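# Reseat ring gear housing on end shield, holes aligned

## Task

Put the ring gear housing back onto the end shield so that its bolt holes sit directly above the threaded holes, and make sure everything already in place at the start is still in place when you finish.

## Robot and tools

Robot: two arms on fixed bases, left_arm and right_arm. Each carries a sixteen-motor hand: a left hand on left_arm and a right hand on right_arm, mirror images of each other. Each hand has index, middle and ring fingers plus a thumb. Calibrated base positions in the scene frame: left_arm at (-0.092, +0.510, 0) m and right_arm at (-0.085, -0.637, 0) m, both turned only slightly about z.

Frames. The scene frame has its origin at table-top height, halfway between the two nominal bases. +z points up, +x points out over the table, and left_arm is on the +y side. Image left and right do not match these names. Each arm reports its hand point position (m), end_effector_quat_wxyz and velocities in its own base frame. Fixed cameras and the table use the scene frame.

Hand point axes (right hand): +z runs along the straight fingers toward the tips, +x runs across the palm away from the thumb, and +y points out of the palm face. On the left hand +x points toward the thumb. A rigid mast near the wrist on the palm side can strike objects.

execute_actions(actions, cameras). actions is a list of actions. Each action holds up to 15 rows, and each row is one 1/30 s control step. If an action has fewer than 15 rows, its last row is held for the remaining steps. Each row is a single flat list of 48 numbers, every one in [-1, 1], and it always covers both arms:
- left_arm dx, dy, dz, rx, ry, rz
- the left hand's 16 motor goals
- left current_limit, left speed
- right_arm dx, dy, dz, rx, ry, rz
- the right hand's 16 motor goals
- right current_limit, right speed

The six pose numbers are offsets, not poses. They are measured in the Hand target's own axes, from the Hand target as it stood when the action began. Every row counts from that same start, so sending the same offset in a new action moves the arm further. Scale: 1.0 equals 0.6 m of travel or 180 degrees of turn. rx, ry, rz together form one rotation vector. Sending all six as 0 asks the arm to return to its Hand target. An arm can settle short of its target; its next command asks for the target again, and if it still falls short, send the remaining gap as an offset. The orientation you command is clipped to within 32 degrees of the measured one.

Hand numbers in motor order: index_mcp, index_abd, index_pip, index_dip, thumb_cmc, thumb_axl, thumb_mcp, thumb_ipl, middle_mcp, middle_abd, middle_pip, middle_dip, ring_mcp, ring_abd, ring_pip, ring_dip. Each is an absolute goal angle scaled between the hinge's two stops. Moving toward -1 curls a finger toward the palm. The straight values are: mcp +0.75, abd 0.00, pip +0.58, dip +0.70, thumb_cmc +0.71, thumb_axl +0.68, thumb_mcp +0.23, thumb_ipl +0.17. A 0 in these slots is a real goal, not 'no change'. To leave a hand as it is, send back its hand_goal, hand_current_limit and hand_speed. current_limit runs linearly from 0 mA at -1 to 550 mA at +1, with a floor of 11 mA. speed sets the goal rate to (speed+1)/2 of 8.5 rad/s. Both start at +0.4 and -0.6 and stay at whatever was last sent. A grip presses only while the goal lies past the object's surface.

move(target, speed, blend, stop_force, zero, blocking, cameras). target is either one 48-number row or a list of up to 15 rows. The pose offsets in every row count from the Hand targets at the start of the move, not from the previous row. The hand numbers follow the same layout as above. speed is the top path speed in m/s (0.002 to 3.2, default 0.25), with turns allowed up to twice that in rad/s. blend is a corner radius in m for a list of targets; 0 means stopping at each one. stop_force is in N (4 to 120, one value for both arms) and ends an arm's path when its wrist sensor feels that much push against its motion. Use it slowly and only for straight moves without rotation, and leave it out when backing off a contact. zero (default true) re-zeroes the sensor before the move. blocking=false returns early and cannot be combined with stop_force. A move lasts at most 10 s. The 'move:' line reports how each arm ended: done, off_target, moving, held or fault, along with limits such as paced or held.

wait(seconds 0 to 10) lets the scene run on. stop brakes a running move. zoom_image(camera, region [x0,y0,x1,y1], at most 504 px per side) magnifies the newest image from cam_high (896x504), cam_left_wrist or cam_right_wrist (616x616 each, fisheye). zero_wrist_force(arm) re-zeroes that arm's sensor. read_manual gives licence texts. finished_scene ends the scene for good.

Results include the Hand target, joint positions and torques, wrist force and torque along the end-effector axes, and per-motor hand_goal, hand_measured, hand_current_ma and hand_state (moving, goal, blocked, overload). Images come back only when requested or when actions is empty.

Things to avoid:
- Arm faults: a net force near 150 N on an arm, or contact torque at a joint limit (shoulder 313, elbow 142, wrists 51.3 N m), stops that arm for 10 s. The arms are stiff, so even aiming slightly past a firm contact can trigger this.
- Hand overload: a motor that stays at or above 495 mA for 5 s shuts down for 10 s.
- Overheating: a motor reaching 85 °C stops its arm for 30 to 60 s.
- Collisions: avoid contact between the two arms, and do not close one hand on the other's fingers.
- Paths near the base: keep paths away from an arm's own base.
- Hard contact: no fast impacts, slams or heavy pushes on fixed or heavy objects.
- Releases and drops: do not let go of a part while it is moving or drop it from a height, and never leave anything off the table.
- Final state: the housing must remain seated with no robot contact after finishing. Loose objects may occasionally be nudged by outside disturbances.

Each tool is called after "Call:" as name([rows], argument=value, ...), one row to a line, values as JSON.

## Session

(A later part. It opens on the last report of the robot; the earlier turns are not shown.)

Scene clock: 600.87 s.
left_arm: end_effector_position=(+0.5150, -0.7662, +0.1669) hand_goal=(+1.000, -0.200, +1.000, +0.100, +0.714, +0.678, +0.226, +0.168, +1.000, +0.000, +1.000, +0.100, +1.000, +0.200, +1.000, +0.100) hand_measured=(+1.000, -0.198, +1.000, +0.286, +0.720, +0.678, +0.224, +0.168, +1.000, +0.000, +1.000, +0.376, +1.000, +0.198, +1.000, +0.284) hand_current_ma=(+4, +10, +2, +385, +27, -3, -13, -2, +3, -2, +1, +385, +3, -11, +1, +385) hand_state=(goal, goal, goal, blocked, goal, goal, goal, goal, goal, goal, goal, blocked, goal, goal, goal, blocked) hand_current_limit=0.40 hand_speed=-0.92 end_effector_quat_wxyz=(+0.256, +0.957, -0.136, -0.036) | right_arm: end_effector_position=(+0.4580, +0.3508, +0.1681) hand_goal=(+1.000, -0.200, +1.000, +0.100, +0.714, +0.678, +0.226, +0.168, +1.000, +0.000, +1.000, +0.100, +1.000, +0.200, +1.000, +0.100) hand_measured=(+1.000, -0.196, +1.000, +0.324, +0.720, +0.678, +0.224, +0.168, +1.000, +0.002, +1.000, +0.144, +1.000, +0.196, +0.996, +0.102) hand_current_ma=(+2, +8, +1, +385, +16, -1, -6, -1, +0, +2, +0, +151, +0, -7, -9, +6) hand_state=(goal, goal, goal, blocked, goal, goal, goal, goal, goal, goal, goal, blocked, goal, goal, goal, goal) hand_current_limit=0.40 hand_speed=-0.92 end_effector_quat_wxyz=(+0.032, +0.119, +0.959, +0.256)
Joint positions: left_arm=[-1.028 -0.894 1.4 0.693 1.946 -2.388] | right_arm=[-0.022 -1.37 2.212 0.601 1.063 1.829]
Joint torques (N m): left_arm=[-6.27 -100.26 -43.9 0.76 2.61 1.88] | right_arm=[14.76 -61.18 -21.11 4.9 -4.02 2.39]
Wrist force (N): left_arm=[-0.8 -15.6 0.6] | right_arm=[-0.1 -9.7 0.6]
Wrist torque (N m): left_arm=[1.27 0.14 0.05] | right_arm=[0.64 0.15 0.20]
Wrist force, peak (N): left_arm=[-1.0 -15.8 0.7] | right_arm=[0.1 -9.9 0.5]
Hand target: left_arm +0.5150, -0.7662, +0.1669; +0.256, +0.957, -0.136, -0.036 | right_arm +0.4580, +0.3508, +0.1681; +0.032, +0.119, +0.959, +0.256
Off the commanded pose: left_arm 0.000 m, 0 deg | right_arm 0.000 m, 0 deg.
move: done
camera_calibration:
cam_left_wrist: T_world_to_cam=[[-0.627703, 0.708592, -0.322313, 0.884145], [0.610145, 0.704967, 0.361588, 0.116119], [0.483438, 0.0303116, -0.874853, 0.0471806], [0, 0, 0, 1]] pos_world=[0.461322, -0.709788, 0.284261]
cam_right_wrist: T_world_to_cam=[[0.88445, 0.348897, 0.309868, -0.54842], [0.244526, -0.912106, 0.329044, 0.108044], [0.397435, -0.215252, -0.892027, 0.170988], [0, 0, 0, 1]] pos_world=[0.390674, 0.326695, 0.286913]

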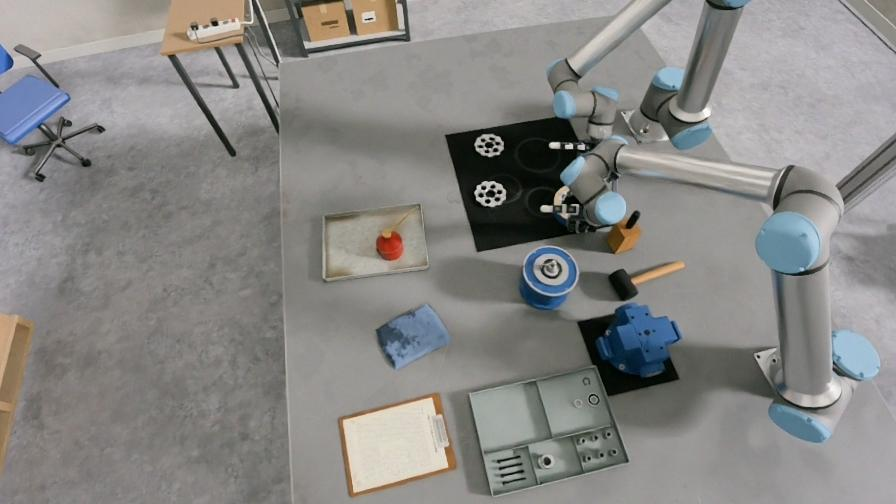

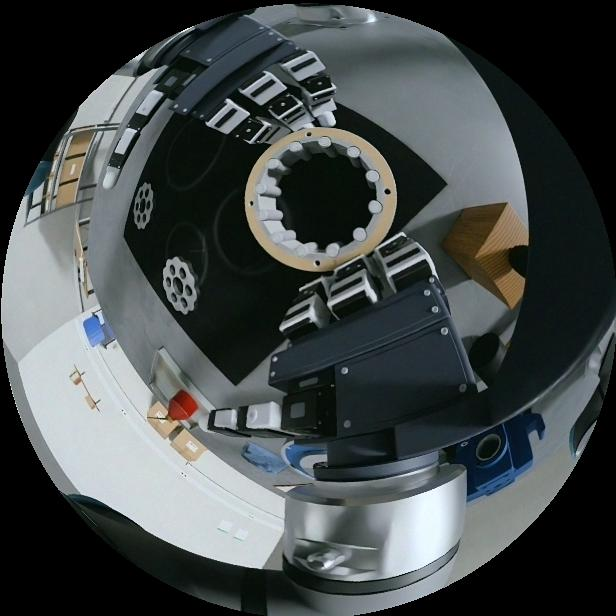

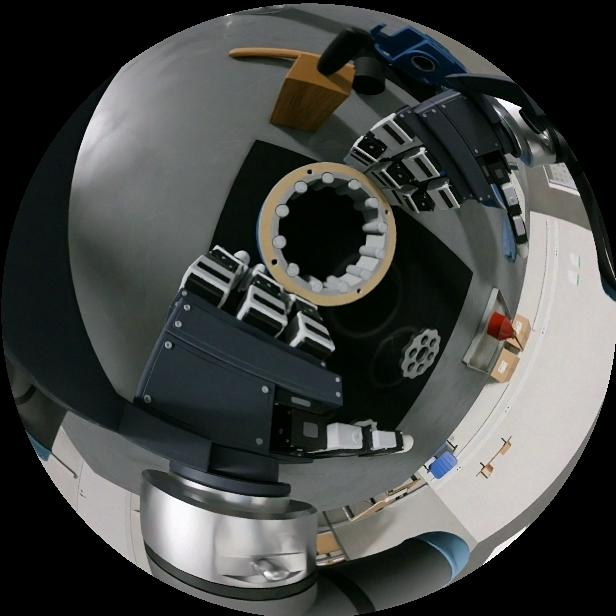

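Call:
move([
  [0,0,0,0,0,0,1.0,-0.2,1.0,1.0,0.714,0.678,0.226,0.168,1.0,0,1.0,1.0,1.0,0.2,1.0,1.0,0.4,-0.92,0,0,0,0,0,0,1.0,-0.2,1.0,1.0,0.714,0.678,0.226,0.168,1.0,0,1.0,1.0,1.0,0.2,1.0,1.0,0.4,-0.92],
  [0,0,0,0,0,0,1.0,-0.2,1.0,1.0,0.714,0.678,0.226,0.168,1.0,0,1.0,1.0,1.0,0.2,1.0,1.0,0.4,-0.92,-0.0767,0,0,0,0,0,1.0,-0.2,1.0,1.0,0.714,0.678,0.226,0.168,1.0,0,1.0,1.0,1.0,0.2,1.0,1.0,0.4,-0.92],
], speed=0.05, cameras=["cam_high","cam_right_wrist","cam_left_wrist"])

Call:
zoom_image(camera="cam_left_wrist", region=[180, 100, 480, 400])

Call:
zoom_image(camera="cam_right_wrist", region=[140, 100, 440, 400])

Scene clock: 617.30 s.
left_arm: end_effector_position=(+0.5150, -0.7662, +0.1669) hand_goal=(+1.000, -0.200, +1.000, +1.000, +0.714, +0.678, +0.226, +0.168, +1.000, +0.000, +1.000, +1.000, +1.000, +0.200, +1.000, +1.000) hand_measured=(+1.000, -0.198, +1.000, +0.998, +0.720, +0.678, +0.224, +0.168, +1.000, +0.000, +1.000, +0.996, +1.000, +0.198, +1.000, +0.996) hand_current_ma=(+1, +10, +1, -12, +27, -3, -13, -2, +1, -2, +1, -14, -4, -11, +1, -15) hand_state=(goal, goal, goal, goal, goal, goal, goal, goal, goal, goal, goal, goal, goal, goal, goal, goal) hand_current_limit=0.40 hand_speed=-0.92 end_effector_quat_wxyz=(+0.256, +0.957, -0.136, -0.036) | right_arm: end_effector_position=(+0.5028, +0.3395, +0.1681) hand_goal=(+1.000, -0.200, +1.000, +1.000, +0.714, +0.678, +0.226, +0.168, +1.000, +0.000, +1.000, +1.000, +1.000, +0.200, +1.000, +1.000) hand_measured=(+1.000, -0.196, +1.000, +0.998, +0.720, +0.678, +0.224, +0.168, +1.000, +0.000, +1.000, +0.996, +1.000, +0.196, +0.996, +0.998) hand_current_ma=(+0, +8, +0, -6, +16, -1, -6, -1, +0, +1, +0, -8, +0, -7, -9, -6) hand_state=(goal, goal, goal, goal, goal, goal, goal, goal, goal, goal, goal, goal, goal, goal, goal, goal) hand_current_limit=0.40 hand_speed=-0.92 end_effector_quat_wxyz=(+0.032, +0.119, +0.959, +0.256) end_effector_velocity=(-0.003, +0.000, +0.000) end_effector_angular_velocity=(+0.000, +0.000, +0.000)
Joint positions: left_arm=[-1.028 -0.894 1.4 0.693 1.946 -2.388] | right_arm=[-0.046 -1.313 2.138 0.631 1.06 1.802]
Joint velocities: left_arm=[within noise] | right_arm=[0 -0.004 0.006 -0.002 0 0.001]
Joint torques (N m): left_arm=[10.14 -91.67 -24.16 1.49 2.77 1.51] | right_arm=[16.65 -65.53 -15.97 1.54 -3.36 2.4]
Wrist force (N): left_arm=[-1.0 -0.2 -0.1] | right_arm=[-0.3 -0.9 -1.1]
Wrist torque (N m): left_arm=[-0.05 0.14 -0.27] | right_arm=[-0.11 0.09 0.15]
Wrist force, peak (N): left_arm=[-0.9 -16.0 0.6] | right_arm=[0.3 -10.1 0.8]
Hand target: left_arm +0.5150, -0.7662, +0.1669; +0.256, +0.957, -0.136, -0.036 | right_arm +0.5026, +0.3396, +0.1681; +0.032, +0.119, +0.959, +0.256
Off the commanded pose: left_arm 0.000 m, 0 deg | right_arm 0.000 m, 0 deg.
move: done
camera_calibration:
cam_left_wrist: T_world_to_cam=[[-0.627688, 0.708572, -0.322387, 0.884177], [0.610159, 0.704991, 0.361516, 0.116114], [0.48344, 0.0302115, -0.874856, 0.0471972], [0, 0, 0, 1]] pos_world=[0.461322, -0.709788, 0.284361]
cam_right_wrist: T_world_to_cam=[[0.884505, 0.348844, 0.309772, -0.584045], [0.244522, -0.912129, 0.328984, 0.0867169], [0.397316, -0.215242, -0.892082, 0.150793], [0, 0, 0, 1]] pos_world=[0.435474, 0.315295, 0.286912]

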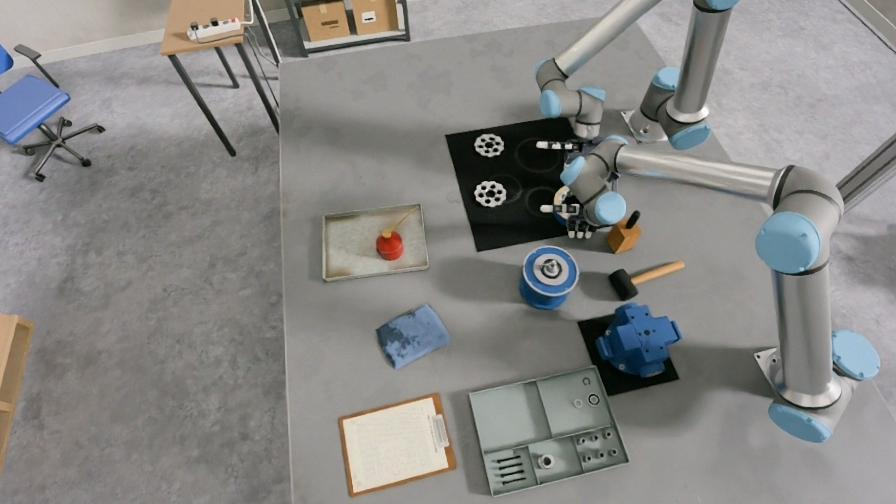

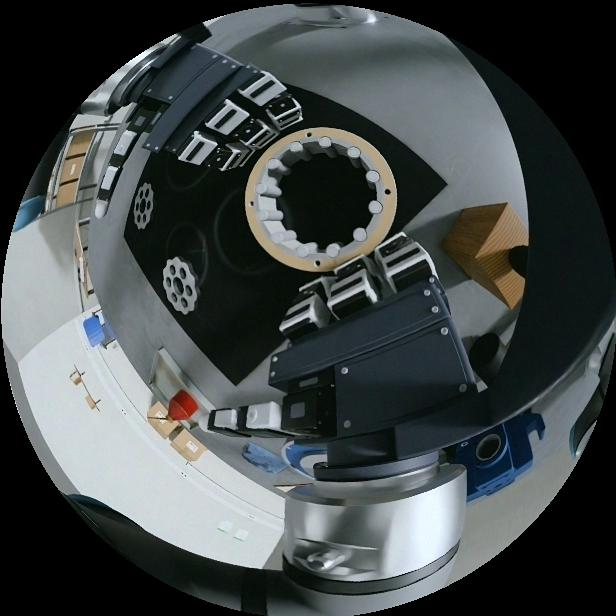

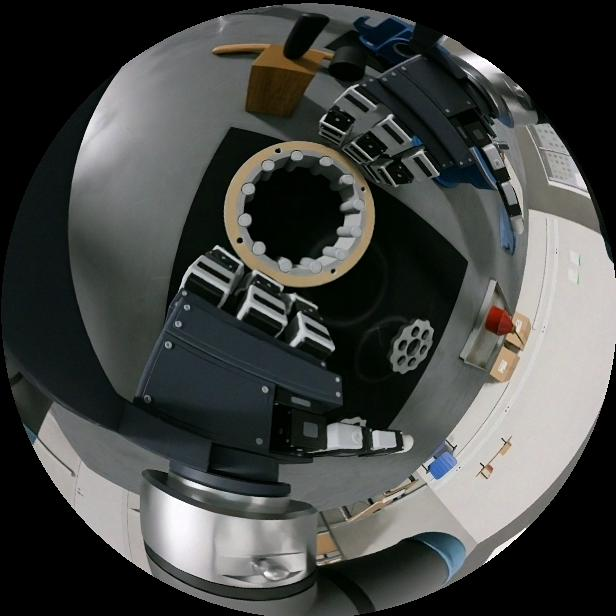

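Scaled by 1.680 from the camera's 616x616 image, which has a finer 880x880 frame.

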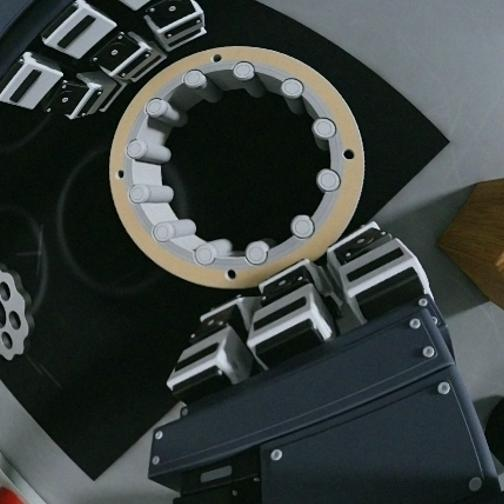

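Scaled by 1.680 from the camera's 616x616 image, which has a finer 880x880 frame.

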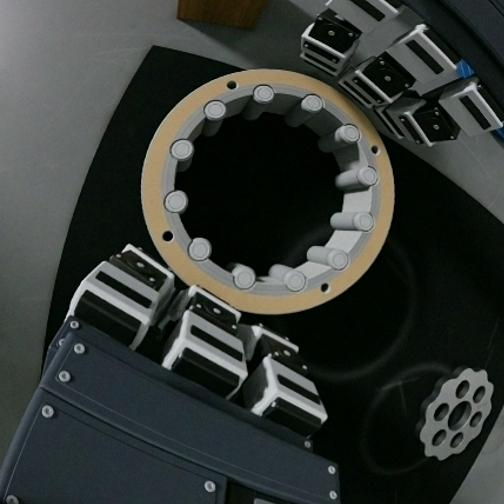

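Call:
move(target=[0,0,0,0,0,0,1.0,-0.2,1.0,0.1,0.714,0.678,0.226,0.168,1.0,0,1.0,0.1,1.0,0.2,1.0,0.1,0.2,-0.94,0,0,0,0,0,0,1.0,-0.2,1.0,0.1,0.714,0.678,0.226,0.168,1.0,0,1.0,0.1,1.0,0.2,1.0,0.1,0.2,-0.94], cameras=["cam_right_wrist","cam_left_wrist"])

Scene clock: 625.03 s.
left_arm: end_effector_position=(+0.5150, -0.7662, +0.1669) hand_goal=(+1.000, -0.200, +1.000, +0.100, +0.714, +0.678, +0.226, +0.168, +1.000, +0.000, +1.000, +0.100, +1.000, +0.200, +1.000, +0.100) hand_measured=(+1.000, -0.198, +1.000, +0.290, +0.720, +0.678, +0.224, +0.168, +1.000, +0.000, +1.000, +0.380, +1.000, +0.198, +1.000, +0.286) hand_current_ma=(+3, +10, +1, +329, +27, -3, -13, -2, +3, -1, +1, +330, +2, -10, +1, +330) hand_state=(goal, goal, goal, blocked, goal, goal, goal, goal, goal, goal, goal, blocked, goal, goal, goal, blocked) hand_current_limit=0.20 hand_speed=-0.94 end_effector_quat_wxyz=(+0.256, +0.957, -0.136, -0.036) | right_arm: end_effector_position=(+0.5026, +0.3396, +0.1681) hand_goal=(+1.000, -0.200, +1.000, +0.100, +0.714, +0.678, +0.226, +0.168, +1.000, +0.000, +1.000, +0.100, +1.000, +0.200, +1.000, +0.100) hand_measured=(+1.000, -0.196, +1.000, +0.270, +0.720, +0.678, +0.224, +0.168, +1.000, +0.000, +1.000, +0.368, +1.000, +0.196, +1.000, +0.280) hand_current_ma=(+1, +8, +1, +329, +16, -1, -6, -1, +1, +1, +0, +330, +1, -7, +1, +328) hand_state=(goal, goal, goal, blocked, goal, goal, goal, goal, goal, goal, goal, blocked, goal, goal, goal, blocked) hand_current_limit=0.20 hand_speed=-0.94 end_effector_quat_wxyz=(+0.032, +0.119, +0.959, +0.256)
Joint positions: left_arm=[-1.028 -0.894 1.4 0.693 1.946 -2.388] | right_arm=[-0.046 -1.313 2.138 0.631 1.06 1.802]
Joint torques (N m): left_arm=[0.44 -89.14 -35.36 2.65 2.9 1.74] | right_arm=[19.92 -69.78 -19.54 1.8 -5.03 2.63]
Wrist force (N): left_arm=[-0.9 -13.6 0.7] | right_arm=[-0.9 -16.5 0.1]
Wrist torque (N m): left_arm=[1.03 0.17 0.00] | right_arm=[1.40 0.13 -0.30]
Wrist force, peak (N): left_arm=[-0.9 -13.8 0.7] | right_arm=[-0.5 -16.6 0.1]
Hand target: left_arm +0.5150, -0.7662, +0.1669; +0.256, +0.957, -0.136, -0.036 | right_arm +0.5026, +0.3396, +0.1681; +0.032, +0.119, +0.959, +0.256
Off the commanded pose: left_arm 0.000 m, 0 deg | right_arm 0.000 m, 0 deg.
move: done
camera_calibration:
cam_left_wrist: T_world_to_cam=[[-0.627722, 0.70857, -0.322325, 0.884141], [0.610125, 0.704989, 0.361577, 0.116147], [0.483438, 0.0303114, -0.874853, 0.0471805], [0, 0, 0, 1]] pos_world=[0.461322, -0.709788, 0.284261]
cam_right_wrist: T_world_to_cam=[[0.884464, 0.348891, 0.309837, -0.583919], [0.244491, -0.912086, 0.329126, 0.0868163], [0.397427, -0.215348, -0.892007, 0.150859], [0, 0, 0, 1]] pos_world=[0.435274, 0.315395, 0.286913]
Images, in order (width x height): cam_left_wrist 616x616, cam_right_wrist 616x616.

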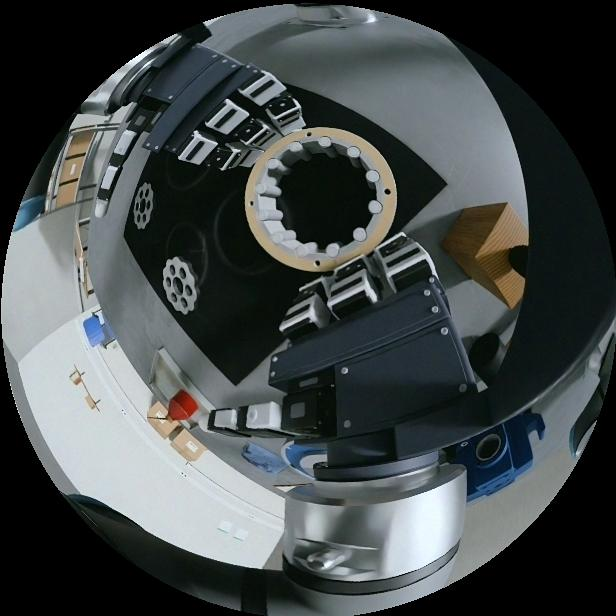

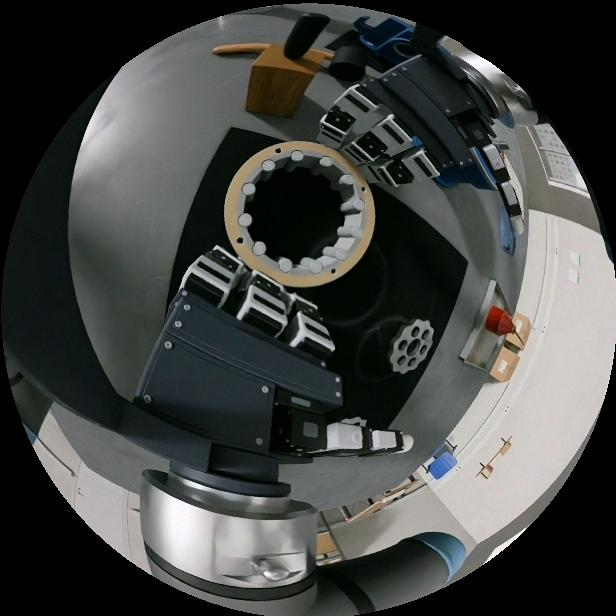

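Call:
move(target=[0,0,0,0,0,0,1.0,-0.2,1.0,-0.3,0.714,0.678,0.226,0.168,1.0,0,1.0,-0.3,1.0,0.2,1.0,-0.3,0.78,-0.94,0,0,0,0,0,0,1.0,-0.2,1.0,-0.3,0.714,0.678,0.226,0.168,1.0,0,1.0,-0.3,1.0,0.2,1.0,-0.3,0.78,-0.94])

Call:
move(target=[0,0.00833,-0.01443,0,0,0,1.0,-0.2,1.0,-0.3,0.714,0.678,0.226,0.168,1.0,0,1.0,-0.3,1.0,0.2,1.0,-0.3,0.78,-0.94,0,0.00833,-0.01443,0,0,0,1.0,-0.2,1.0,-0.3,0.714,0.678,0.226,0.168,1.0,0,1.0,-0.3,1.0,0.2,1.0,-0.3,0.78,-0.94], speed=0.03, cameras=["cam_right_wrist","cam_left_wrist"])

Call:
zoom_image(camera="cam_left_wrist", region=[180, 100, 480, 400])

Call:
zoom_image(camera="cam_right_wrist", region=[140, 100, 440, 400])

Scene clock: 633.93 s.
left_arm: end_effector_position=(+0.5150, -0.7662, +0.1669) hand_goal=(+1.000, -0.200, +1.000, -0.300, +0.714, +0.678, +0.226, +0.168, +1.000, +0.000, +1.000, -0.300, +1.000, +0.200, +1.000, -0.300) hand_measured=(+1.002, -0.198, +1.000, +0.282, +0.720, +0.678, +0.224, +0.168, +1.000, +0.000, +1.000, +0.370, +1.000, +0.198, +1.000, +0.280) hand_current_ma=(+5, +10, +2, +490, +27, -3, -13, -2, +4, +1, +2, +489, +4, -8, +2, +490) hand_state=(goal, goal, goal, blocked, goal, goal, goal, goal, goal, goal, goal, blocked, goal, goal, goal, blocked) hand_current_limit=0.78 hand_speed=-0.94 end_effector_quat_wxyz=(+0.256, +0.957, -0.136, -0.036) | right_arm: end_effector_position=(+0.5026, +0.3396, +0.1681) hand_goal=(+1.000, -0.200, +1.000, -0.300, +0.714, +0.678, +0.226, +0.168, +1.000, +0.000, +1.000, -0.300, +1.000, +0.200, +1.000, -0.300) hand_measured=(+1.002, -0.196, +1.000, +0.264, +0.720, +0.678, +0.224, +0.168, +1.002, +0.000, +1.000, +0.362, +1.002, +0.196, +1.000, +0.272) hand_current_ma=(+2, +8, +1, +490, +16, -1, -6, -1, +2, +1, +1, +490, +2, -7, +1, +489) hand_state=(goal, goal, goal, blocked, goal, goal, goal, goal, goal, goal, goal, blocked, goal, goal, goal, blocked) hand_current_limit=0.78 hand_speed=-0.94 end_effector_quat_wxyz=(+0.032, +0.119, +0.959, +0.256)
Joint positions: left_arm=[-1.028 -0.894 1.4 0.693 1.946 -2.388] | right_arm=[-0.046 -1.313 2.138 0.631 1.06 1.802]
Joint torques (N m): left_arm=[-19.34 -99 -47.84 0.36 2.72 1.31] | right_arm=[21.57 -67.12 -32.47 2.33 -9.32 2.81]
Wrist force (N): left_arm=[-0.5 -20.0 1.2] | right_arm=[-0.5 -23.1 1.5]
Wrist torque (N m): left_arm=[1.52 0.18 0.17] | right_arm=[1.91 0.05 -0.42]
Wrist force, peak (N): left_arm=[-0.9 -19.9 1.5] | right_arm=[-0.9 -23.6 1.3]
Hand target: left_arm +0.5150, -0.7662, +0.1669; +0.256, +0.957, -0.136, -0.036 | right_arm +0.5026, +0.3396, +0.1681; +0.032, +0.119, +0.959, +0.256
Off the commanded pose: left_arm 0.000 m, 0 deg | right_arm 0.000 m, 0 deg.
move: done

Scene clock: 634.67 s.
left_arm: end_effector_position=(+0.5150, -0.7663, +0.1771) hand_goal=(+1.000, -0.200, +1.000, -0.300, +0.714, +0.678, +0.226, +0.168, +1.000, +0.000, +1.000, -0.300, +1.000, +0.200, +1.000, -0.300) hand_measured=(+1.002, -0.172, +1.000, +0.264, +0.720, +0.678, +0.224, +0.168, +1.002, +0.000, +1.000, +0.370, +1.000, +0.176, +1.000, +0.264) hand_current_ma=(+5, +110, +2, +490, +27, -3, -13, -2, +4, +3, +2, +490, +4, -97, +2, +490) hand_state=(goal, blocked, goal, blocked, goal, goal, goal, goal, goal, goal, goal, blocked, goal, blocked, goal, blocked) hand_current_limit=0.78 hand_speed=-0.94 end_effector_quat_wxyz=(+0.256, +0.956, -0.136, -0.036) | right_arm: end_effector_position=(+0.5026, +0.3396, +0.1783) hand_goal=(+1.000, -0.200, +1.000, -0.300, +0.714, +0.678, +0.226, +0.168, +1.000, +0.000, +1.000, -0.300, +1.000, +0.200, +1.000, -0.300) hand_measured=(+1.002, -0.168, +1.000, +0.246, +0.720, +0.678, +0.224, +0.168, +1.002, +0.002, +1.000, +0.362, +1.002, +0.168, +1.000, +0.254) hand_current_ma=(+2, +85, +1, +489, +16, -1, -6, -1, +2, +2, +1, +490, +2, -88, +1, +489) hand_state=(goal, blocked, goal, blocked, goal, goal, goal, goal, goal, goal, goal, blocked, goal, blocked, goal, blocked) hand_current_limit=0.78 hand_speed=-0.94 end_effector_quat_wxyz=(+0.032, +0.119, +0.959, +0.256) end_effector_velocity=(+0.001, +0.000, +0.000) end_effector_angular_velocity=(+0.000, -0.004, +0.000)
Joint positions: left_arm=[-1.028 -0.902 1.394 0.707 1.946 -2.388] | right_arm=[-0.046 -1.327 2.132 0.651 1.06 1.802]
Joint velocities: left_arm=[within noise] | right_arm=[0 0 0 -0.005 0 0]
Joint torques (N m): left_arm=[-22.47 -94.64 -43.79 -1.75 2.59 0.42] | right_arm=[25.97 -40.06 -28.9 1.69 -9.65 2.25]
Wrist force (N): left_arm=[-0.9 -20.9 4.3] | right_arm=[-0.1 -23.7 2.9]
Wrist torque (N m): left_arm=[1.22 0.23 0.15] | right_arm=[1.75 0.04 -0.40]
Wrist force, peak (N): left_arm=[-0.9 -20.9 4.3] | right_arm=[-0.6 -23.7 3.5]
Hand target: left_arm +0.5150, -0.7662, +0.1769; +0.256, +0.957, -0.136, -0.036 | right_arm +0.5026, +0.3396, +0.1781; +0.032, +0.119, +0.959, +0.256
Off the commanded pose: left_arm 0.000 m, 0 deg | right_arm 0.000 m, 0 deg.
move: done
camera_calibration:
cam_left_wrist: T_world_to_cam=[[-0.627688, 0.708572, -0.322387, 0.887433], [0.610159, 0.704991, 0.361516, 0.112462], [0.48344, 0.0302115, -0.874856, 0.0560333], [0, 0, 0, 1]] pos_world=[0.461322, -0.709788, 0.294461]
cam_right_wrist: T_world_to_cam=[[0.88439, 0.348861, 0.310083, -0.58711], [0.244414, -0.912119, 0.32909, 0.0835134], [0.397639, -0.215255, -0.891935, 0.159814], [0, 0, 0, 1]] pos_world=[0.435274, 0.315395, 0.297113]
Images, in order (width x height): cam_left_wrist 616x616, cam_right_wrist 616x616.

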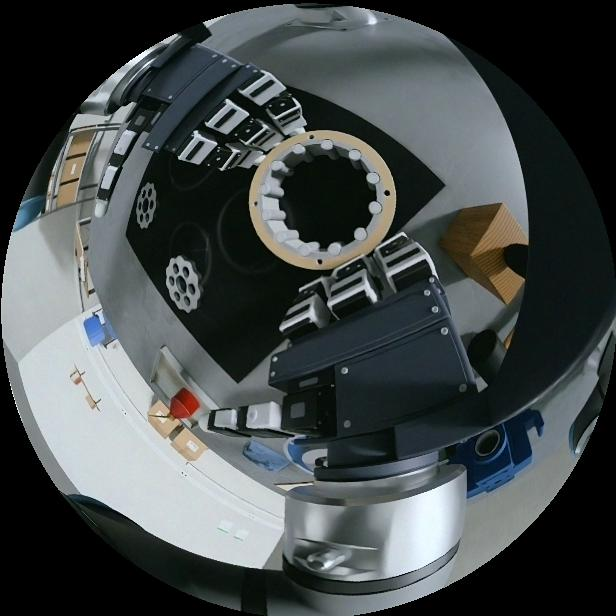

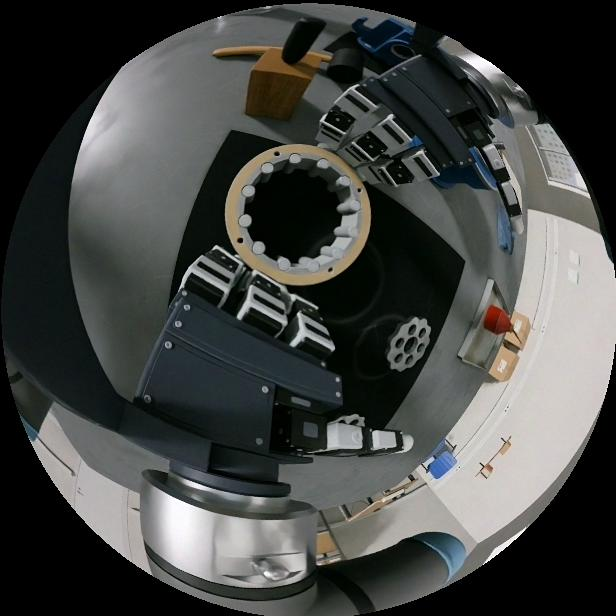

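Scaled by 1.680 from the camera's 616x616 image, which has a finer 880x880 frame.

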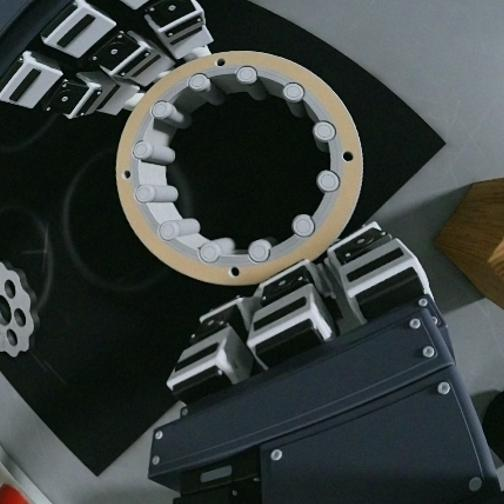

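Scaled by 1.680 from the camera's 616x616 image, which has a finer 880x880 frame.

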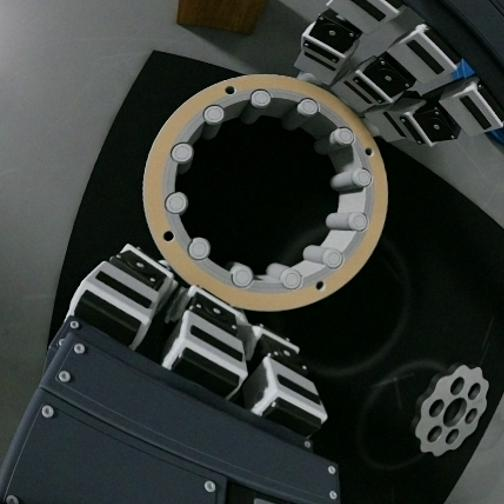

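Call:
move(target=[0,-0.00833,0.01443,0,0,0,1.0,-0.2,1.0,-0.3,0.714,0.678,0.226,0.168,1.0,0,1.0,-0.3,1.0,0.2,1.0,-0.3,0.78,-0.94,0,-0.00833,0.01443,0,0,0,1.0,-0.2,1.0,-0.3,0.714,0.678,0.226,0.168,1.0,0,1.0,-0.3,1.0,0.2,1.0,-0.3,0.78,-0.94], speed=0.03)

Call:
move(target=[0,0.00722,0.00417,0,0,0,1.0,-0.2,1.0,-0.3,0.714,0.678,0.226,0.168,1.0,0,1.0,-0.3,1.0,0.2,1.0,-0.3,0.78,-0.94,0,0.00722,0.00417,0,0,0,1.0,-0.2,1.0,-0.3,0.714,0.678,0.226,0.168,1.0,0,1.0,-0.3,1.0,0.2,1.0,-0.3,0.78,-0.94], speed=0.01)

Scene clock: 642.07 s.
left_arm: end_effector_position=(+0.5149, -0.7662, +0.1668) hand_goal=(+1.000, -0.200, +1.000, -0.300, +0.714, +0.678, +0.226, +0.168, +1.000, +0.000, +1.000, -0.300, +1.000, +0.200, +1.000, -0.300) hand_measured=(+1.002, -0.174, +1.002, +0.244, +0.720, +0.678, +0.224, +0.168, +1.002, +0.000, +1.000, +0.360, +1.002, +0.176, +1.002, +0.248) hand_current_ma=(+10, +104, +6, +490, +27, -3, -13, -2, +7, -2, +4, +490, +8, -97, +5, +490) hand_state=(goal, blocked, goal, blocked, goal, goal, goal, goal, goal, goal, goal, blocked, goal, blocked, goal, blocked) hand_current_limit=0.78 hand_speed=-0.94 end_effector_quat_wxyz=(+0.256, +0.957, -0.136, -0.036) | right_arm: end_effector_position=(+0.5025, +0.3396, +0.1680) hand_goal=(+1.000, -0.200, +1.000, -0.300, +0.714, +0.678, +0.226, +0.168, +1.000, +0.000, +1.000, -0.300, +1.000, +0.200, +1.000, -0.300) hand_measured=(+1.002, -0.170, +1.002, +0.222, +0.720, +0.678, +0.224, +0.168, +1.002, +0.002, +1.002, +0.352, +1.002, +0.168, +1.002, +0.230) hand_current_ma=(+6, +82, +3, +489, +16, -1, -6, -1, +3, +6, +2, +489, +6, -89, +3, +490) hand_state=(goal, blocked, goal, blocked, goal, goal, goal, goal, goal, goal, goal, blocked, goal, blocked, goal, blocked) hand_current_limit=0.78 hand_speed=-0.94 end_effector_quat_wxyz=(+0.032, +0.119, +0.959, +0.256)
Joint positions: left_arm=[-1.028 -0.894 1.4 0.693 1.946 -2.388] | right_arm=[-0.046 -1.313 2.139 0.63 1.06 1.802]
Joint torques (N m): left_arm=[-18.14 -78.18 -35.68 -4 4.28 0.64] | right_arm=[16.8 -49.18 -20.1 -0.61 -8.22 -1.78]
Wrist force (N): left_arm=[0.1 -16.3 -42.3] | right_arm=[-1.1 -19.8 -61.9]
Wrist torque (N m): left_arm=[6.55 -0.67 0.17] | right_arm=[9.27 1.44 -0.42]
Wrist force, peak (N): left_arm=[-1.0 -16.1 -42.9] | right_arm=[-0.7 -19.6 -62.6]
Hand target: left_arm +0.5150, -0.7662, +0.1669; +0.256, +0.957, -0.136, -0.036 | right_arm +0.5026, +0.3396, +0.1681; +0.032, +0.119, +0.959, +0.256
Off the commanded pose: left_arm 0.000 m, 0 deg | right_arm 0.000 m, 0 deg.
move: done

Scene clock: 642.90 s.
left_arm: end_effector_position=(+0.5136, -0.7711, +0.1670) hand_goal=(+1.000, -0.200, +1.000, -0.300, +0.714, +0.678, +0.226, +0.168, +1.000, +0.000, +1.000, -0.300, +1.000, +0.200, +1.000, -0.300) hand_measured=(+1.004, -0.174, +1.004, +0.314, +0.720, +0.678, +0.224, +0.168, +1.004, -0.002, +1.002, +0.430, +1.004, +0.172, +1.002, +0.322) hand_current_ma=(+21, +105, +13, +490, +27, -3, -13, -2, +21, -9, +12, +490, +17, -111, +10, +490) hand_state=(goal, blocked, goal, blocked, goal, goal, goal, goal, goal, goal, goal, blocked, goal, blocked, goal, blocked) hand_current_limit=0.78 hand_speed=-0.94 end_effector_quat_wxyz=(+0.256, +0.957, -0.136, -0.036) | right_arm: end_effector_position=(+0.5038, +0.3445, +0.1682) hand_goal=(+1.000, -0.200, +1.000, -0.300, +0.714, +0.678, +0.226, +0.168, +1.000, +0.000, +1.000, -0.300, +1.000, +0.200, +1.000, -0.300) hand_measured=(+1.006, -0.168, +1.004, +0.298, +0.720, +0.678, +0.224, +0.168, +1.004, +0.002, +1.002, +0.430, +1.006, +0.166, +1.004, +0.304) hand_current_ma=(+13, +89, +8, +490, +16, -1, -6, -1, +12, +5, +6, +489, +14, -98, +8, +489) hand_state=(goal, blocked, goal, blocked, goal, goal, goal, goal, goal, goal, goal, blocked, goal, blocked, goal, blocked) hand_current_limit=0.78 hand_speed=-0.94 end_effector_quat_wxyz=(+0.032, +0.119, +0.959, +0.256)
Joint positions: left_arm=[-1.033 -0.891 1.393 0.694 1.944 -2.393] | right_arm=[-0.034 -1.31 2.132 0.627 1.061 1.815]
Joint torques (N m): left_arm=[-57.96 -35.9 -27.23 -17.78 9.43 0.48] | right_arm=[19.22 -1.89 -10.89 -9.05 -17.15 -2.7]
Wrist force (N): left_arm=[0.0 -32.4 -87.3] | right_arm=[-0.5 -36.8 -111.0]
Wrist torque (N m): left_arm=[13.53 -1.57 0.62] | right_arm=[17.19 2.65 -0.98]
Wrist force, peak (N): left_arm=[-0.8 -33.5 -92.6] | right_arm=[-0.9 -38.8 -113.6]
Hand target: left_arm +0.5136, -0.7710, +0.1669; +0.256, +0.957, -0.136, -0.036 | right_arm +0.5038, +0.3444, +0.1681; +0.032, +0.119, +0.959, +0.256
Off the commanded pose: left_arm 0.000 m, 0 deg | right_arm 0.000 m, 0 deg.
move: done

Call:
move(target=[0,0.00167,-0.00289,0,0,0,1.0,-0.2,1.0,-0.3,0.714,0.678,0.226,0.168,1.0,0,1.0,-0.3,1.0,0.2,1.0,-0.3,0.78,-0.94,0,0.00167,-0.00289,0,0,0,1.0,-0.2,1.0,-0.3,0.714,0.678,0.226,0.168,1.0,0,1.0,-0.3,1.0,0.2,1.0,-0.3,0.78,-0.94], speed=0.01)

Scene clock: 648.60 s.
left_arm: end_effector_position=(+0.5135, -0.7710, +0.1687) hand_goal=(+1.000, -0.200, +1.000, -0.300, +0.714, +0.678, +0.226, +0.168, +1.000, +0.000, +1.000, -0.300, +1.000, +0.200, +1.000, -0.300) hand_measured=(+1.004, -0.168, +1.002, +0.318, +0.720, +0.678, +0.224, +0.168, +1.004, +0.002, +1.002, +0.442, +1.002, +0.172, +1.002, +0.328) hand_current_ma=(+18, +126, +11, +490, +27, -3, -13, -2, +17, +5, +9, +490, +13, -111, +8, +490) hand_state=(goal, blocked, goal, blocked, goal, goal, goal, goal, goal, goal, goal, blocked, goal, blocked, goal, blocked) hand_current_limit=0.78 hand_speed=-0.94 end_effector_quat_wxyz=(+0.256, +0.957, -0.136, -0.036) | right_arm: end_effector_position=(+0.5038, +0.3444, +0.1701) hand_goal=(+1.000, -0.200, +1.000, -0.300, +0.714, +0.678, +0.226, +0.168, +1.000, +0.000, +1.000, -0.300, +1.000, +0.200, +1.000, -0.300) hand_measured=(+1.004, -0.164, +1.002, +0.310, +0.720, +0.678, +0.224, +0.168, +1.004, +0.006, +1.002, +0.446, +1.004, +0.164, +1.002, +0.318) hand_current_ma=(+9, +104, +5, +490, +16, -1, -6, -1, +8, +11, +3, +490, +9, -100, +5, +489) hand_state=(goal, blocked, goal, blocked, goal, goal, goal, goal, goal, goal, goal, blocked, goal, blocked, goal, blocked) hand_current_limit=0.78 hand_speed=-0.94 end_effector_quat_wxyz=(+0.032, +0.119, +0.959, +0.256)
Joint positions: left_arm=[-1.033 -0.892 1.392 0.697 1.944 -2.393] | right_arm=[-0.035 -1.313 2.131 0.631 1.061 1.815]
Joint torques (N m): left_arm=[-43.29 -110.54 -62.06 -6.11 12.1 0.54] | right_arm=[15.25 -80.37 -43.64 3.44 -20.29 -2.03]
Wrist force (N): left_arm=[1.9 -46.1 -20.4] | right_arm=[-0.9 -53.2 -12.3]
Wrist torque (N m): left_arm=[6.32 0.12 1.14] | right_arm=[6.34 0.35 -1.34]
Wrist force, peak (N): left_arm=[0.1 -31.8 -87.5] | right_arm=[-0.3 -37.3 -110.6]
Hand target: left_arm +0.5136, -0.7710, +0.1689; +0.256, +0.957, -0.136, -0.036 | right_arm +0.5038, +0.3444, +0.1701; +0.032, +0.119, +0.959, +0.256
Off the commanded pose: left_arm 0.000 m, 0 deg | right_arm 0.000 m, 0 deg.
move: done

Call:
move(target=[0,0.00667,-0.01155,0,0,0,1.0,-0.2,1.0,-0.3,0.714,0.678,0.226,0.168,1.0,0,1.0,-0.3,1.0,0.2,1.0,-0.3,0.78,-0.94,0,0.00667,-0.01155,0,0,0,1.0,-0.2,1.0,-0.3,0.714,0.678,0.226,0.168,1.0,0,1.0,-0.3,1.0,0.2,1.0,-0.3,0.78,-0.94], speed=0.02, cameras=["cam_right_wrist","cam_left_wrist"])

Call:
zoom_image(camera="cam_right_wrist", region=[140, 100, 440, 400])

Scene clock: 652.47 s.
left_arm: end_effector_position=(+0.5136, -0.7711, +0.1771) hand_goal=(+1.000, -0.200, +1.000, -0.300, +0.714, +0.678, +0.226, +0.168, +1.000, +0.000, +1.000, -0.300, +1.000, +0.200, +1.000, -0.300) hand_measured=(+1.004, -0.168, +1.002, +0.330, +0.720, +0.678, +0.224, +0.168, +1.004, +0.000, +1.002, +0.454, +1.002, +0.172, +1.002, +0.336) hand_current_ma=(+16, +128, +9, +490, +27, -3, -13, -2, +16, -1, +8, +490, +12, -114, +7, +489) hand_state=(goal, blocked, goal, blocked, goal, goal, goal, goal, goal, goal, goal, blocked, goal, blocked, goal, blocked) hand_current_limit=0.78 hand_speed=-0.94 end_effector_quat_wxyz=(+0.256, +0.957, -0.136, -0.036) | right_arm: end_effector_position=(+0.5038, +0.3444, +0.1783) hand_goal=(+1.000, -0.200, +1.000, -0.300, +0.714, +0.678, +0.226, +0.168, +1.000, +0.000, +1.000, -0.300, +1.000, +0.200, +1.000, -0.300) hand_measured=(+1.004, -0.164, +1.002, +0.310, +0.720, +0.678, +0.224, +0.168, +1.002, +0.004, +1.002, +0.446, +1.004, +0.164, +1.002, +0.318) hand_current_ma=(+8, +104, +4, +490, +16, -1, -6, -1, +6, +9, +3, +489, +8, -104, +5, +489) hand_state=(goal, blocked, goal, blocked, goal, goal, goal, goal, goal, goal, goal, blocked, goal, blocked, goal, blocked) hand_current_limit=0.78 hand_speed=-0.94 end_effector_quat_wxyz=(+0.032, +0.119, +0.959, +0.256)
Joint positions: left_arm=[-1.033 -0.899 1.387 0.708 1.944 -2.393] | right_arm=[-0.035 -1.324 2.126 0.647 1.061 1.815]
Joint torques (N m): left_arm=[-44.12 -104.42 -59.09 -9.61 11.35 -1.12] | right_arm=[30.81 -47.59 -36.28 0.01 -19.96 2.12]
Wrist force (N): left_arm=[-0.1 -49.0 -5.7] | right_arm=[0.5 -49.0 -7.1]
Wrist torque (N m): left_arm=[4.69 0.18 0.96] | right_arm=[5.30 0.37 -1.09]
Wrist force, peak (N): left_arm=[0.4 -50.0 -6.6] | right_arm=[-0.4 -53.9 -11.4]
Hand target: left_arm +0.5136, -0.7710, +0.1769; +0.256, +0.957, -0.136, -0.036 | right_arm +0.5038, +0.3444, +0.1781; +0.032, +0.119, +0.959, +0.256
Off the commanded pose: left_arm 0.000 m, 0 deg | right_arm 0.000 m, 0 deg.
move: done
camera_calibration:
cam_left_wrist: T_world_to_cam=[[-0.627688, 0.708572, -0.322387, 0.890026], [0.610159, 0.704991, 0.361516, 0.116771], [0.48344, 0.0302115, -0.874856, 0.0568581], [0, 0, 0, 1]] pos_world=[0.459922, -0.714688, 0.294461]
cam_right_wrist: T_world_to_cam=[[0.884368, 0.348942, 0.310054, -0.589947], [0.244493, -0.912088, 0.329117, 0.0876458], [0.397639, -0.215254, -0.891935, 0.160263], [0, 0, 0, 1]] pos_world=[0.436574, 0.320295, 0.297013]
Images, in order (width x height): cam_left_wrist 616x616, cam_right_wrist 616x616.

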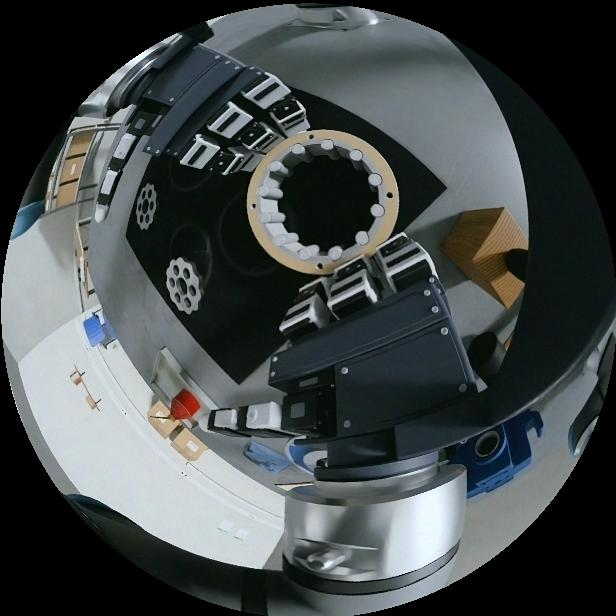

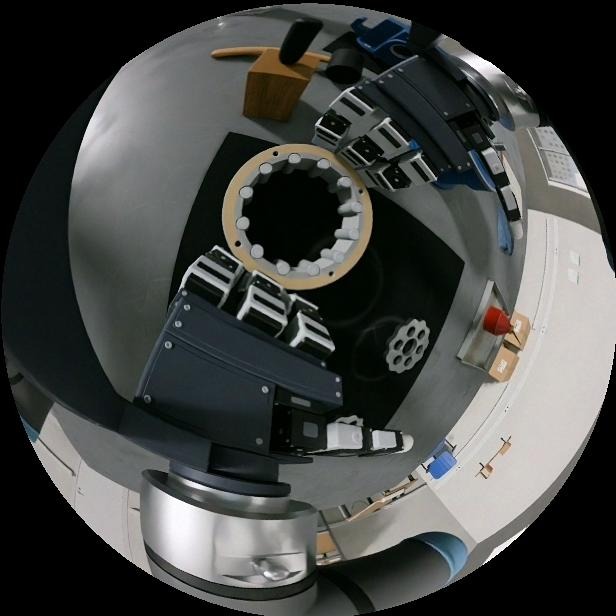

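Scaled by 1.680 from the camera's 616x616 image, which has a finer 880x880 frame.

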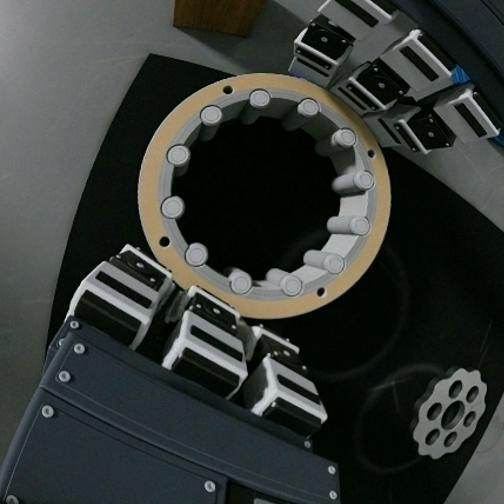

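Call:
move(target=[0,0.01667,-0.02887,0,0,0,1.0,-0.2,1.0,-0.3,0.714,0.678,0.226,0.168,1.0,0,1.0,-0.3,1.0,0.2,1.0,-0.3,0.78,-0.94,0,0.01667,-0.02887,0,0,0,1.0,-0.2,1.0,-0.3,0.714,0.678,0.226,0.168,1.0,0,1.0,-0.3,1.0,0.2,1.0,-0.3,0.78,-0.94], speed=0.03, cameras=["cam_right_wrist","cam_left_wrist","cam_high"])

Call:
zoom_image(camera="cam_right_wrist", region=[140, 100, 440, 400])

Call:
zoom_image(camera="cam_high", region=[510, 110, 670, 260])

Scene clock: 657.40 s.
left_arm: end_effector_position=(+0.5136, -0.7711, +0.1972) hand_goal=(+1.000, -0.200, +1.000, -0.300, +0.714, +0.678, +0.226, +0.168, +1.000, +0.000, +1.000, -0.300, +1.000, +0.200, +1.000, -0.300) hand_measured=(+1.004, -0.168, +1.002, +0.332, +0.720, +0.678, +0.224, +0.168, +1.004, +0.000, +1.002, +0.458, +1.002, +0.172, +1.002, +0.338) hand_current_ma=(+15, +128, +9, +490, +27, -3, -13, -2, +16, -1, +8, +490, +12, -115, +7, +490) hand_state=(goal, blocked, goal, blocked, goal, goal, goal, goal, goal, goal, goal, blocked, goal, blocked, goal, blocked) hand_current_limit=0.78 hand_speed=-0.94 end_effector_quat_wxyz=(+0.256, +0.956, -0.136, -0.036) | right_arm: end_effector_position=(+0.5039, +0.3445, +0.1983) hand_goal=(+1.000, -0.200, +1.000, -0.300, +0.714, +0.678, +0.226, +0.168, +1.000, +0.000, +1.000, -0.300, +1.000, +0.200, +1.000, -0.300) hand_measured=(+1.004, -0.164, +1.002, +0.310, +0.720, +0.678, +0.224, +0.168, +1.002, +0.004, +1.002, +0.446, +1.004, +0.162, +1.002, +0.318) hand_current_ma=(+7, +104, +4, +489, +16, -1, -6, -1, +6, +7, +3, +489, +8, -107, +4, +489) hand_state=(goal, blocked, goal, blocked, goal, goal, goal, goal, goal, goal, goal, blocked, goal, blocked, goal, blocked) hand_current_limit=0.78 hand_speed=-0.94 end_effector_quat_wxyz=(+0.032, +0.119, +0.959, +0.256)
Joint positions: left_arm=[-1.033 -0.914 1.374 0.737 1.944 -2.393] | right_arm=[-0.034 -1.351 2.113 0.687 1.061 1.815]
Joint torques (N m): left_arm=[-36.99 -102.63 -53.33 -10.63 9.52 -1.1] | right_arm=[38.33 -43.61 -32.41 0.16 -18.8 2.39]
Wrist force (N): left_arm=[-0.3 -49.7 -6.1] | right_arm=[0.5 -50.0 -7.3]
Wrist torque (N m): left_arm=[4.77 0.21 0.97] | right_arm=[5.35 0.35 -1.13]
Wrist force, peak (N): left_arm=[-0.4 -49.9 -5.7] | right_arm=[0.4 -50.0 -7.0]
Hand target: left_arm +0.5136, -0.7711, +0.1969; +0.256, +0.957, -0.136, -0.036 | right_arm +0.5038, +0.3445, +0.1981; +0.032, +0.119, +0.959, +0.256
Off the commanded pose: left_arm 0.000 m, 0 deg | right_arm 0.000 m, 0 deg.
move: done
camera_calibration:
cam_left_wrist: T_world_to_cam=[[-0.627657, 0.708574, -0.322442, 0.896511], [0.61013, 0.704989, 0.361569, 0.1095], [0.483516, 0.0302101, -0.874814, 0.0743931], [0, 0, 0, 1]] pos_world=[0.459922, -0.714688, 0.314561]
cam_right_wrist: T_world_to_cam=[[0.884354, 0.34888, 0.310162, -0.596187], [0.244404, -0.912114, 0.329112, 0.0810789], [0.397724, -0.215247, -0.8919, 0.17814], [0, 0, 0, 1]] pos_world=[0.436574, 0.320295, 0.317113]

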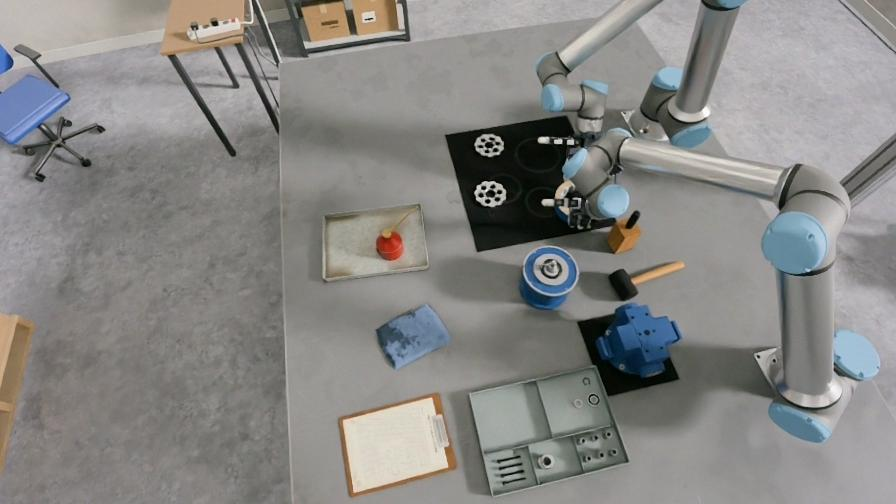

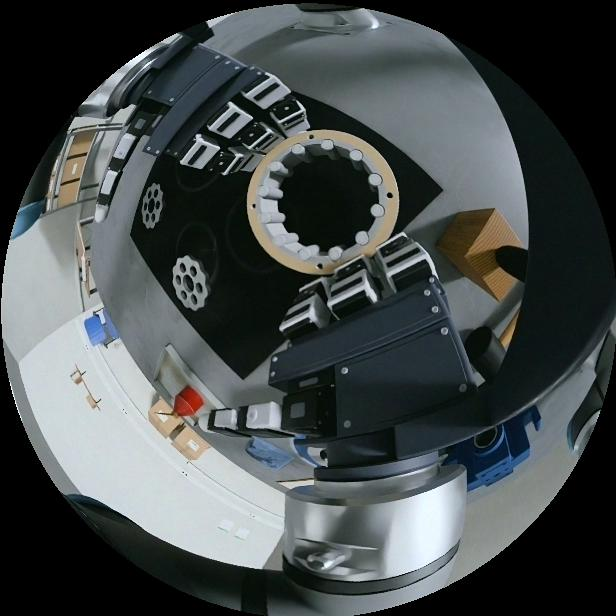

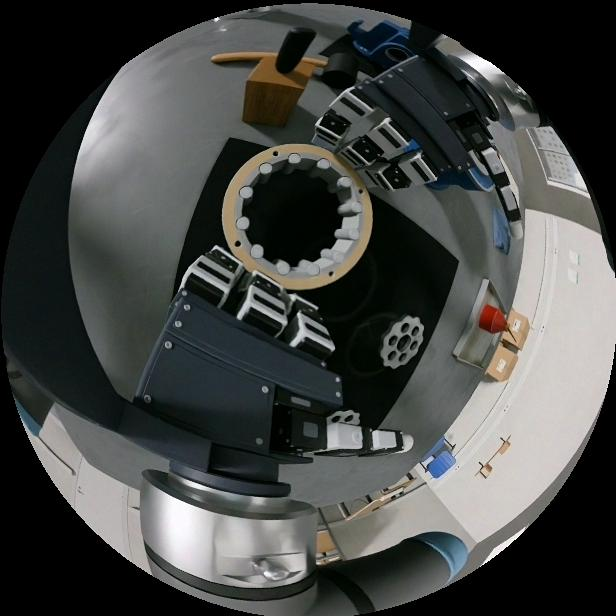

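Scaled by 1.680 from the camera's 616x616 image, which has a finer 880x880 frame.

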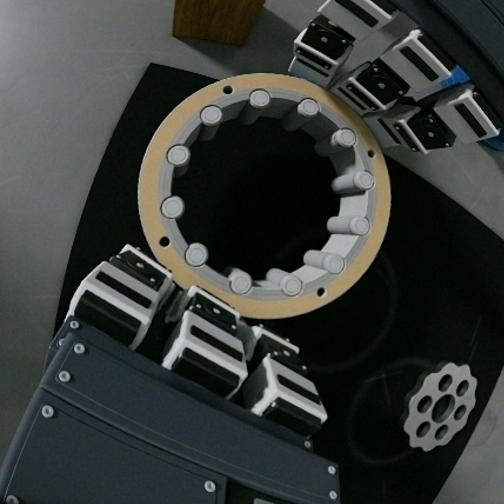

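Scaled by 3.150 from the camera's 896x504 image, which has a finer 1280x720 frame.

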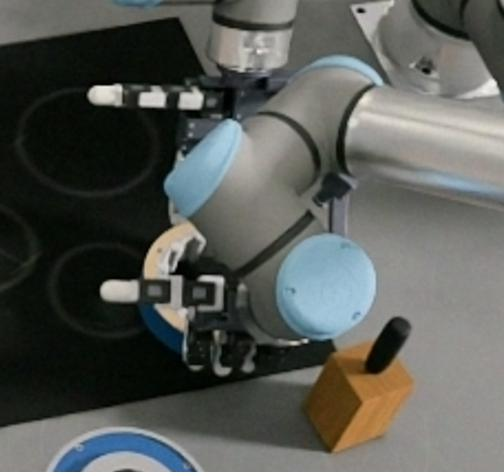

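Call:
move(target=[0,0.04167,-0.07217,0,0,0,1.0,-0.2,1.0,-0.3,0.714,0.678,0.226,0.168,1.0,0,1.0,-0.3,1.0,0.2,1.0,-0.3,0.78,-0.94,0,0.04167,-0.07217,0,0,0,1.0,-0.2,1.0,-0.3,0.714,0.678,0.226,0.168,1.0,0,1.0,-0.3,1.0,0.2,1.0,-0.3,0.78,-0.94], speed=0.06)

Scene clock: 691.40 s.
left_arm: end_effector_position=(+0.5136, -0.7712, +0.2471) hand_goal=(+1.000, -0.200, +1.000, -0.300, +0.714, +0.678, +0.226, +0.168, +1.000, +0.000, +1.000, -0.300, +1.000, +0.200, +1.000, -0.300) hand_measured=(+1.004, -0.168, +1.002, +0.338, +0.720, +0.678, +0.224, +0.168, +1.004, +0.000, +1.002, +0.468, +1.002, +0.172, +1.002, +0.344) hand_current_ma=(+15, +128, +9, +490, +27, -3, -13, -2, +15, -1, +8, +490, +11, -116, +7, +490) hand_state=(goal, blocked, goal, blocked, goal, goal, goal, goal, goal, goal, goal, blocked, goal, blocked, goal, blocked) hand_current_limit=0.78 hand_speed=-0.94 end_effector_quat_wxyz=(+0.256, +0.956, -0.136, -0.036) | right_arm: end_effector_position=(+0.5039, +0.3445, +0.2483) hand_goal=(+1.000, -0.200, +1.000, -0.300, +0.714, +0.678, +0.226, +0.168, +1.000, +0.000, +1.000, -0.300, +1.000, +0.200, +1.000, -0.300) hand_measured=(+1.004, -0.164, +1.002, +0.310, +0.720, +0.678, +0.224, +0.168, +1.002, +0.004, +1.002, +0.446, +1.004, +0.162, +1.002, +0.318) hand_current_ma=(+7, +104, +4, +490, +16, -1, -6, -1, +6, +7, +3, +489, +8, -108, +4, +489) hand_state=(goal, blocked, goal, blocked, goal, goal, goal, goal, goal, goal, goal, blocked, goal, blocked, goal, blocked) hand_current_limit=0.78 hand_speed=-0.94 end_effector_quat_wxyz=(+0.032, +0.119, +0.959, +0.256) end_effector_velocity=(+0.000, +0.000, -0.002) end_effector_angular_velocity=(+0.000, -0.001, +0.000)
Joint positions: left_arm=[-1.033 -0.948 1.337 0.808 1.944 -2.393] | right_arm=[-0.034 -1.413 2.076 0.786 1.061 1.815]
Joint velocities: left_arm=[within noise] | right_arm=[0 0.002 0.002 -0.005 0 0]
Joint torques (N m): left_arm=[-46.41 -98.88 -51.59 -10.65 9.22 -0.87] | right_arm=[34.64 -39.19 -32.85 0.27 -16.3 0.5]
Wrist force (N): left_arm=[-0.2 -50.0 -6.1] | right_arm=[0.4 -50.4 -7.6]
Wrist torque (N m): left_arm=[4.80 0.18 0.98] | right_arm=[5.43 0.40 -1.16]
Wrist force, peak (N): left_arm=[-0.3 -50.4 -5.8] | right_arm=[0.2 -50.6 -7.2]
Hand target: left_arm +0.5135, -0.7711, +0.2469; +0.256, +0.957, -0.136, -0.036 | right_arm +0.5038, +0.3445, +0.2481; +0.032, +0.119, +0.959, +0.256
Off the commanded pose: left_arm 0.000 m, 0 deg | right_arm 0.000 m, 0 deg.
move: done

Call:
move(target=[0,0.08583,-0.14867,0,0,0,1.0,-0.2,1.0,-0.3,0.714,0.678,0.226,0.168,1.0,0,1.0,-0.3,1.0,0.2,1.0,-0.3,0.78,-0.94,0,0.08583,-0.14867,0,0,0,1.0,-0.2,1.0,-0.3,0.714,0.678,0.226,0.168,1.0,0,1.0,-0.3,1.0,0.2,1.0,-0.3,0.78,-0.94], speed=0.08)

Scene clock: 695.87 s.
left_arm: end_effector_position=(+0.5135, -0.7713, +0.3500) hand_goal=(+1.000, -0.200, +1.000, -0.300, +0.714, +0.678, +0.226, +0.168, +1.000, +0.000, +1.000, -0.300, +1.000, +0.200, +1.000, -0.300) hand_measured=(+1.004, -0.168, +1.002, +0.348, +0.720, +0.678, +0.224, +0.168, +1.004, +0.000, +1.002, +0.480, +1.002, +0.172, +1.002, +0.354) hand_current_ma=(+15, +128, +9, +490, +27, -3, -13, -2, +16, -1, +8, +490, +11, -117, +7, +490) hand_state=(goal, blocked, goal, blocked, goal, goal, goal, goal, goal, goal, goal, blocked, goal, blocked, goal, blocked) hand_current_limit=0.78 hand_speed=-0.94 end_effector_quat_wxyz=(+0.256, +0.956, -0.136, -0.036) | right_arm: end_effector_position=(+0.5039, +0.3446, +0.3512) hand_goal=(+1.000, -0.200, +1.000, -0.300, +0.714, +0.678, +0.226, +0.168, +1.000, +0.000, +1.000, -0.300, +1.000, +0.200, +1.000, -0.300) hand_measured=(+1.004, -0.164, +1.002, +0.310, +0.720, +0.678, +0.224, +0.168, +1.002, +0.004, +1.002, +0.446, +1.004, +0.162, +1.002, +0.318) hand_current_ma=(+7, +104, +4, +490, +16, -1, -6, -1, +6, +6, +3, +489, +8, -109, +4, +490) hand_state=(goal, blocked, goal, blocked, goal, goal, goal, goal, goal, goal, goal, blocked, goal, blocked, goal, blocked) hand_current_limit=0.78 hand_speed=-0.94 end_effector_quat_wxyz=(+0.032, +0.119, +0.959, +0.256)
Joint positions: left_arm=[-1.033 -1.002 1.235 0.964 1.944 -2.393] | right_arm=[-0.034 -1.513 1.976 0.986 1.061 1.816]
Joint torques (N m): left_arm=[-47.88 -95.58 -53.79 -10.93 9.72 -0.18] | right_arm=[34.64 -33.47 -39.21 -0.18 -16.96 -0.43]
Wrist force (N): left_arm=[-0.1 -51.4 -7.3] | right_arm=[0.3 -52.3 -8.1]
Wrist torque (N m): left_arm=[5.06 0.21 1.02] | right_arm=[5.74 0.43 -1.18]
Wrist force, peak (N): left_arm=[-0.5 -51.7 -6.8] | right_arm=[0.2 -52.3 -8.0]
Hand target: left_arm +0.5135, -0.7713, +0.3499; +0.256, +0.957, -0.136, -0.036 | right_arm +0.5038, +0.3446, +0.3511; +0.032, +0.119, +0.959, +0.256
Off the commanded pose: left_arm 0.000 m, 0 deg | right_arm 0.000 m, 0 deg.
move: done


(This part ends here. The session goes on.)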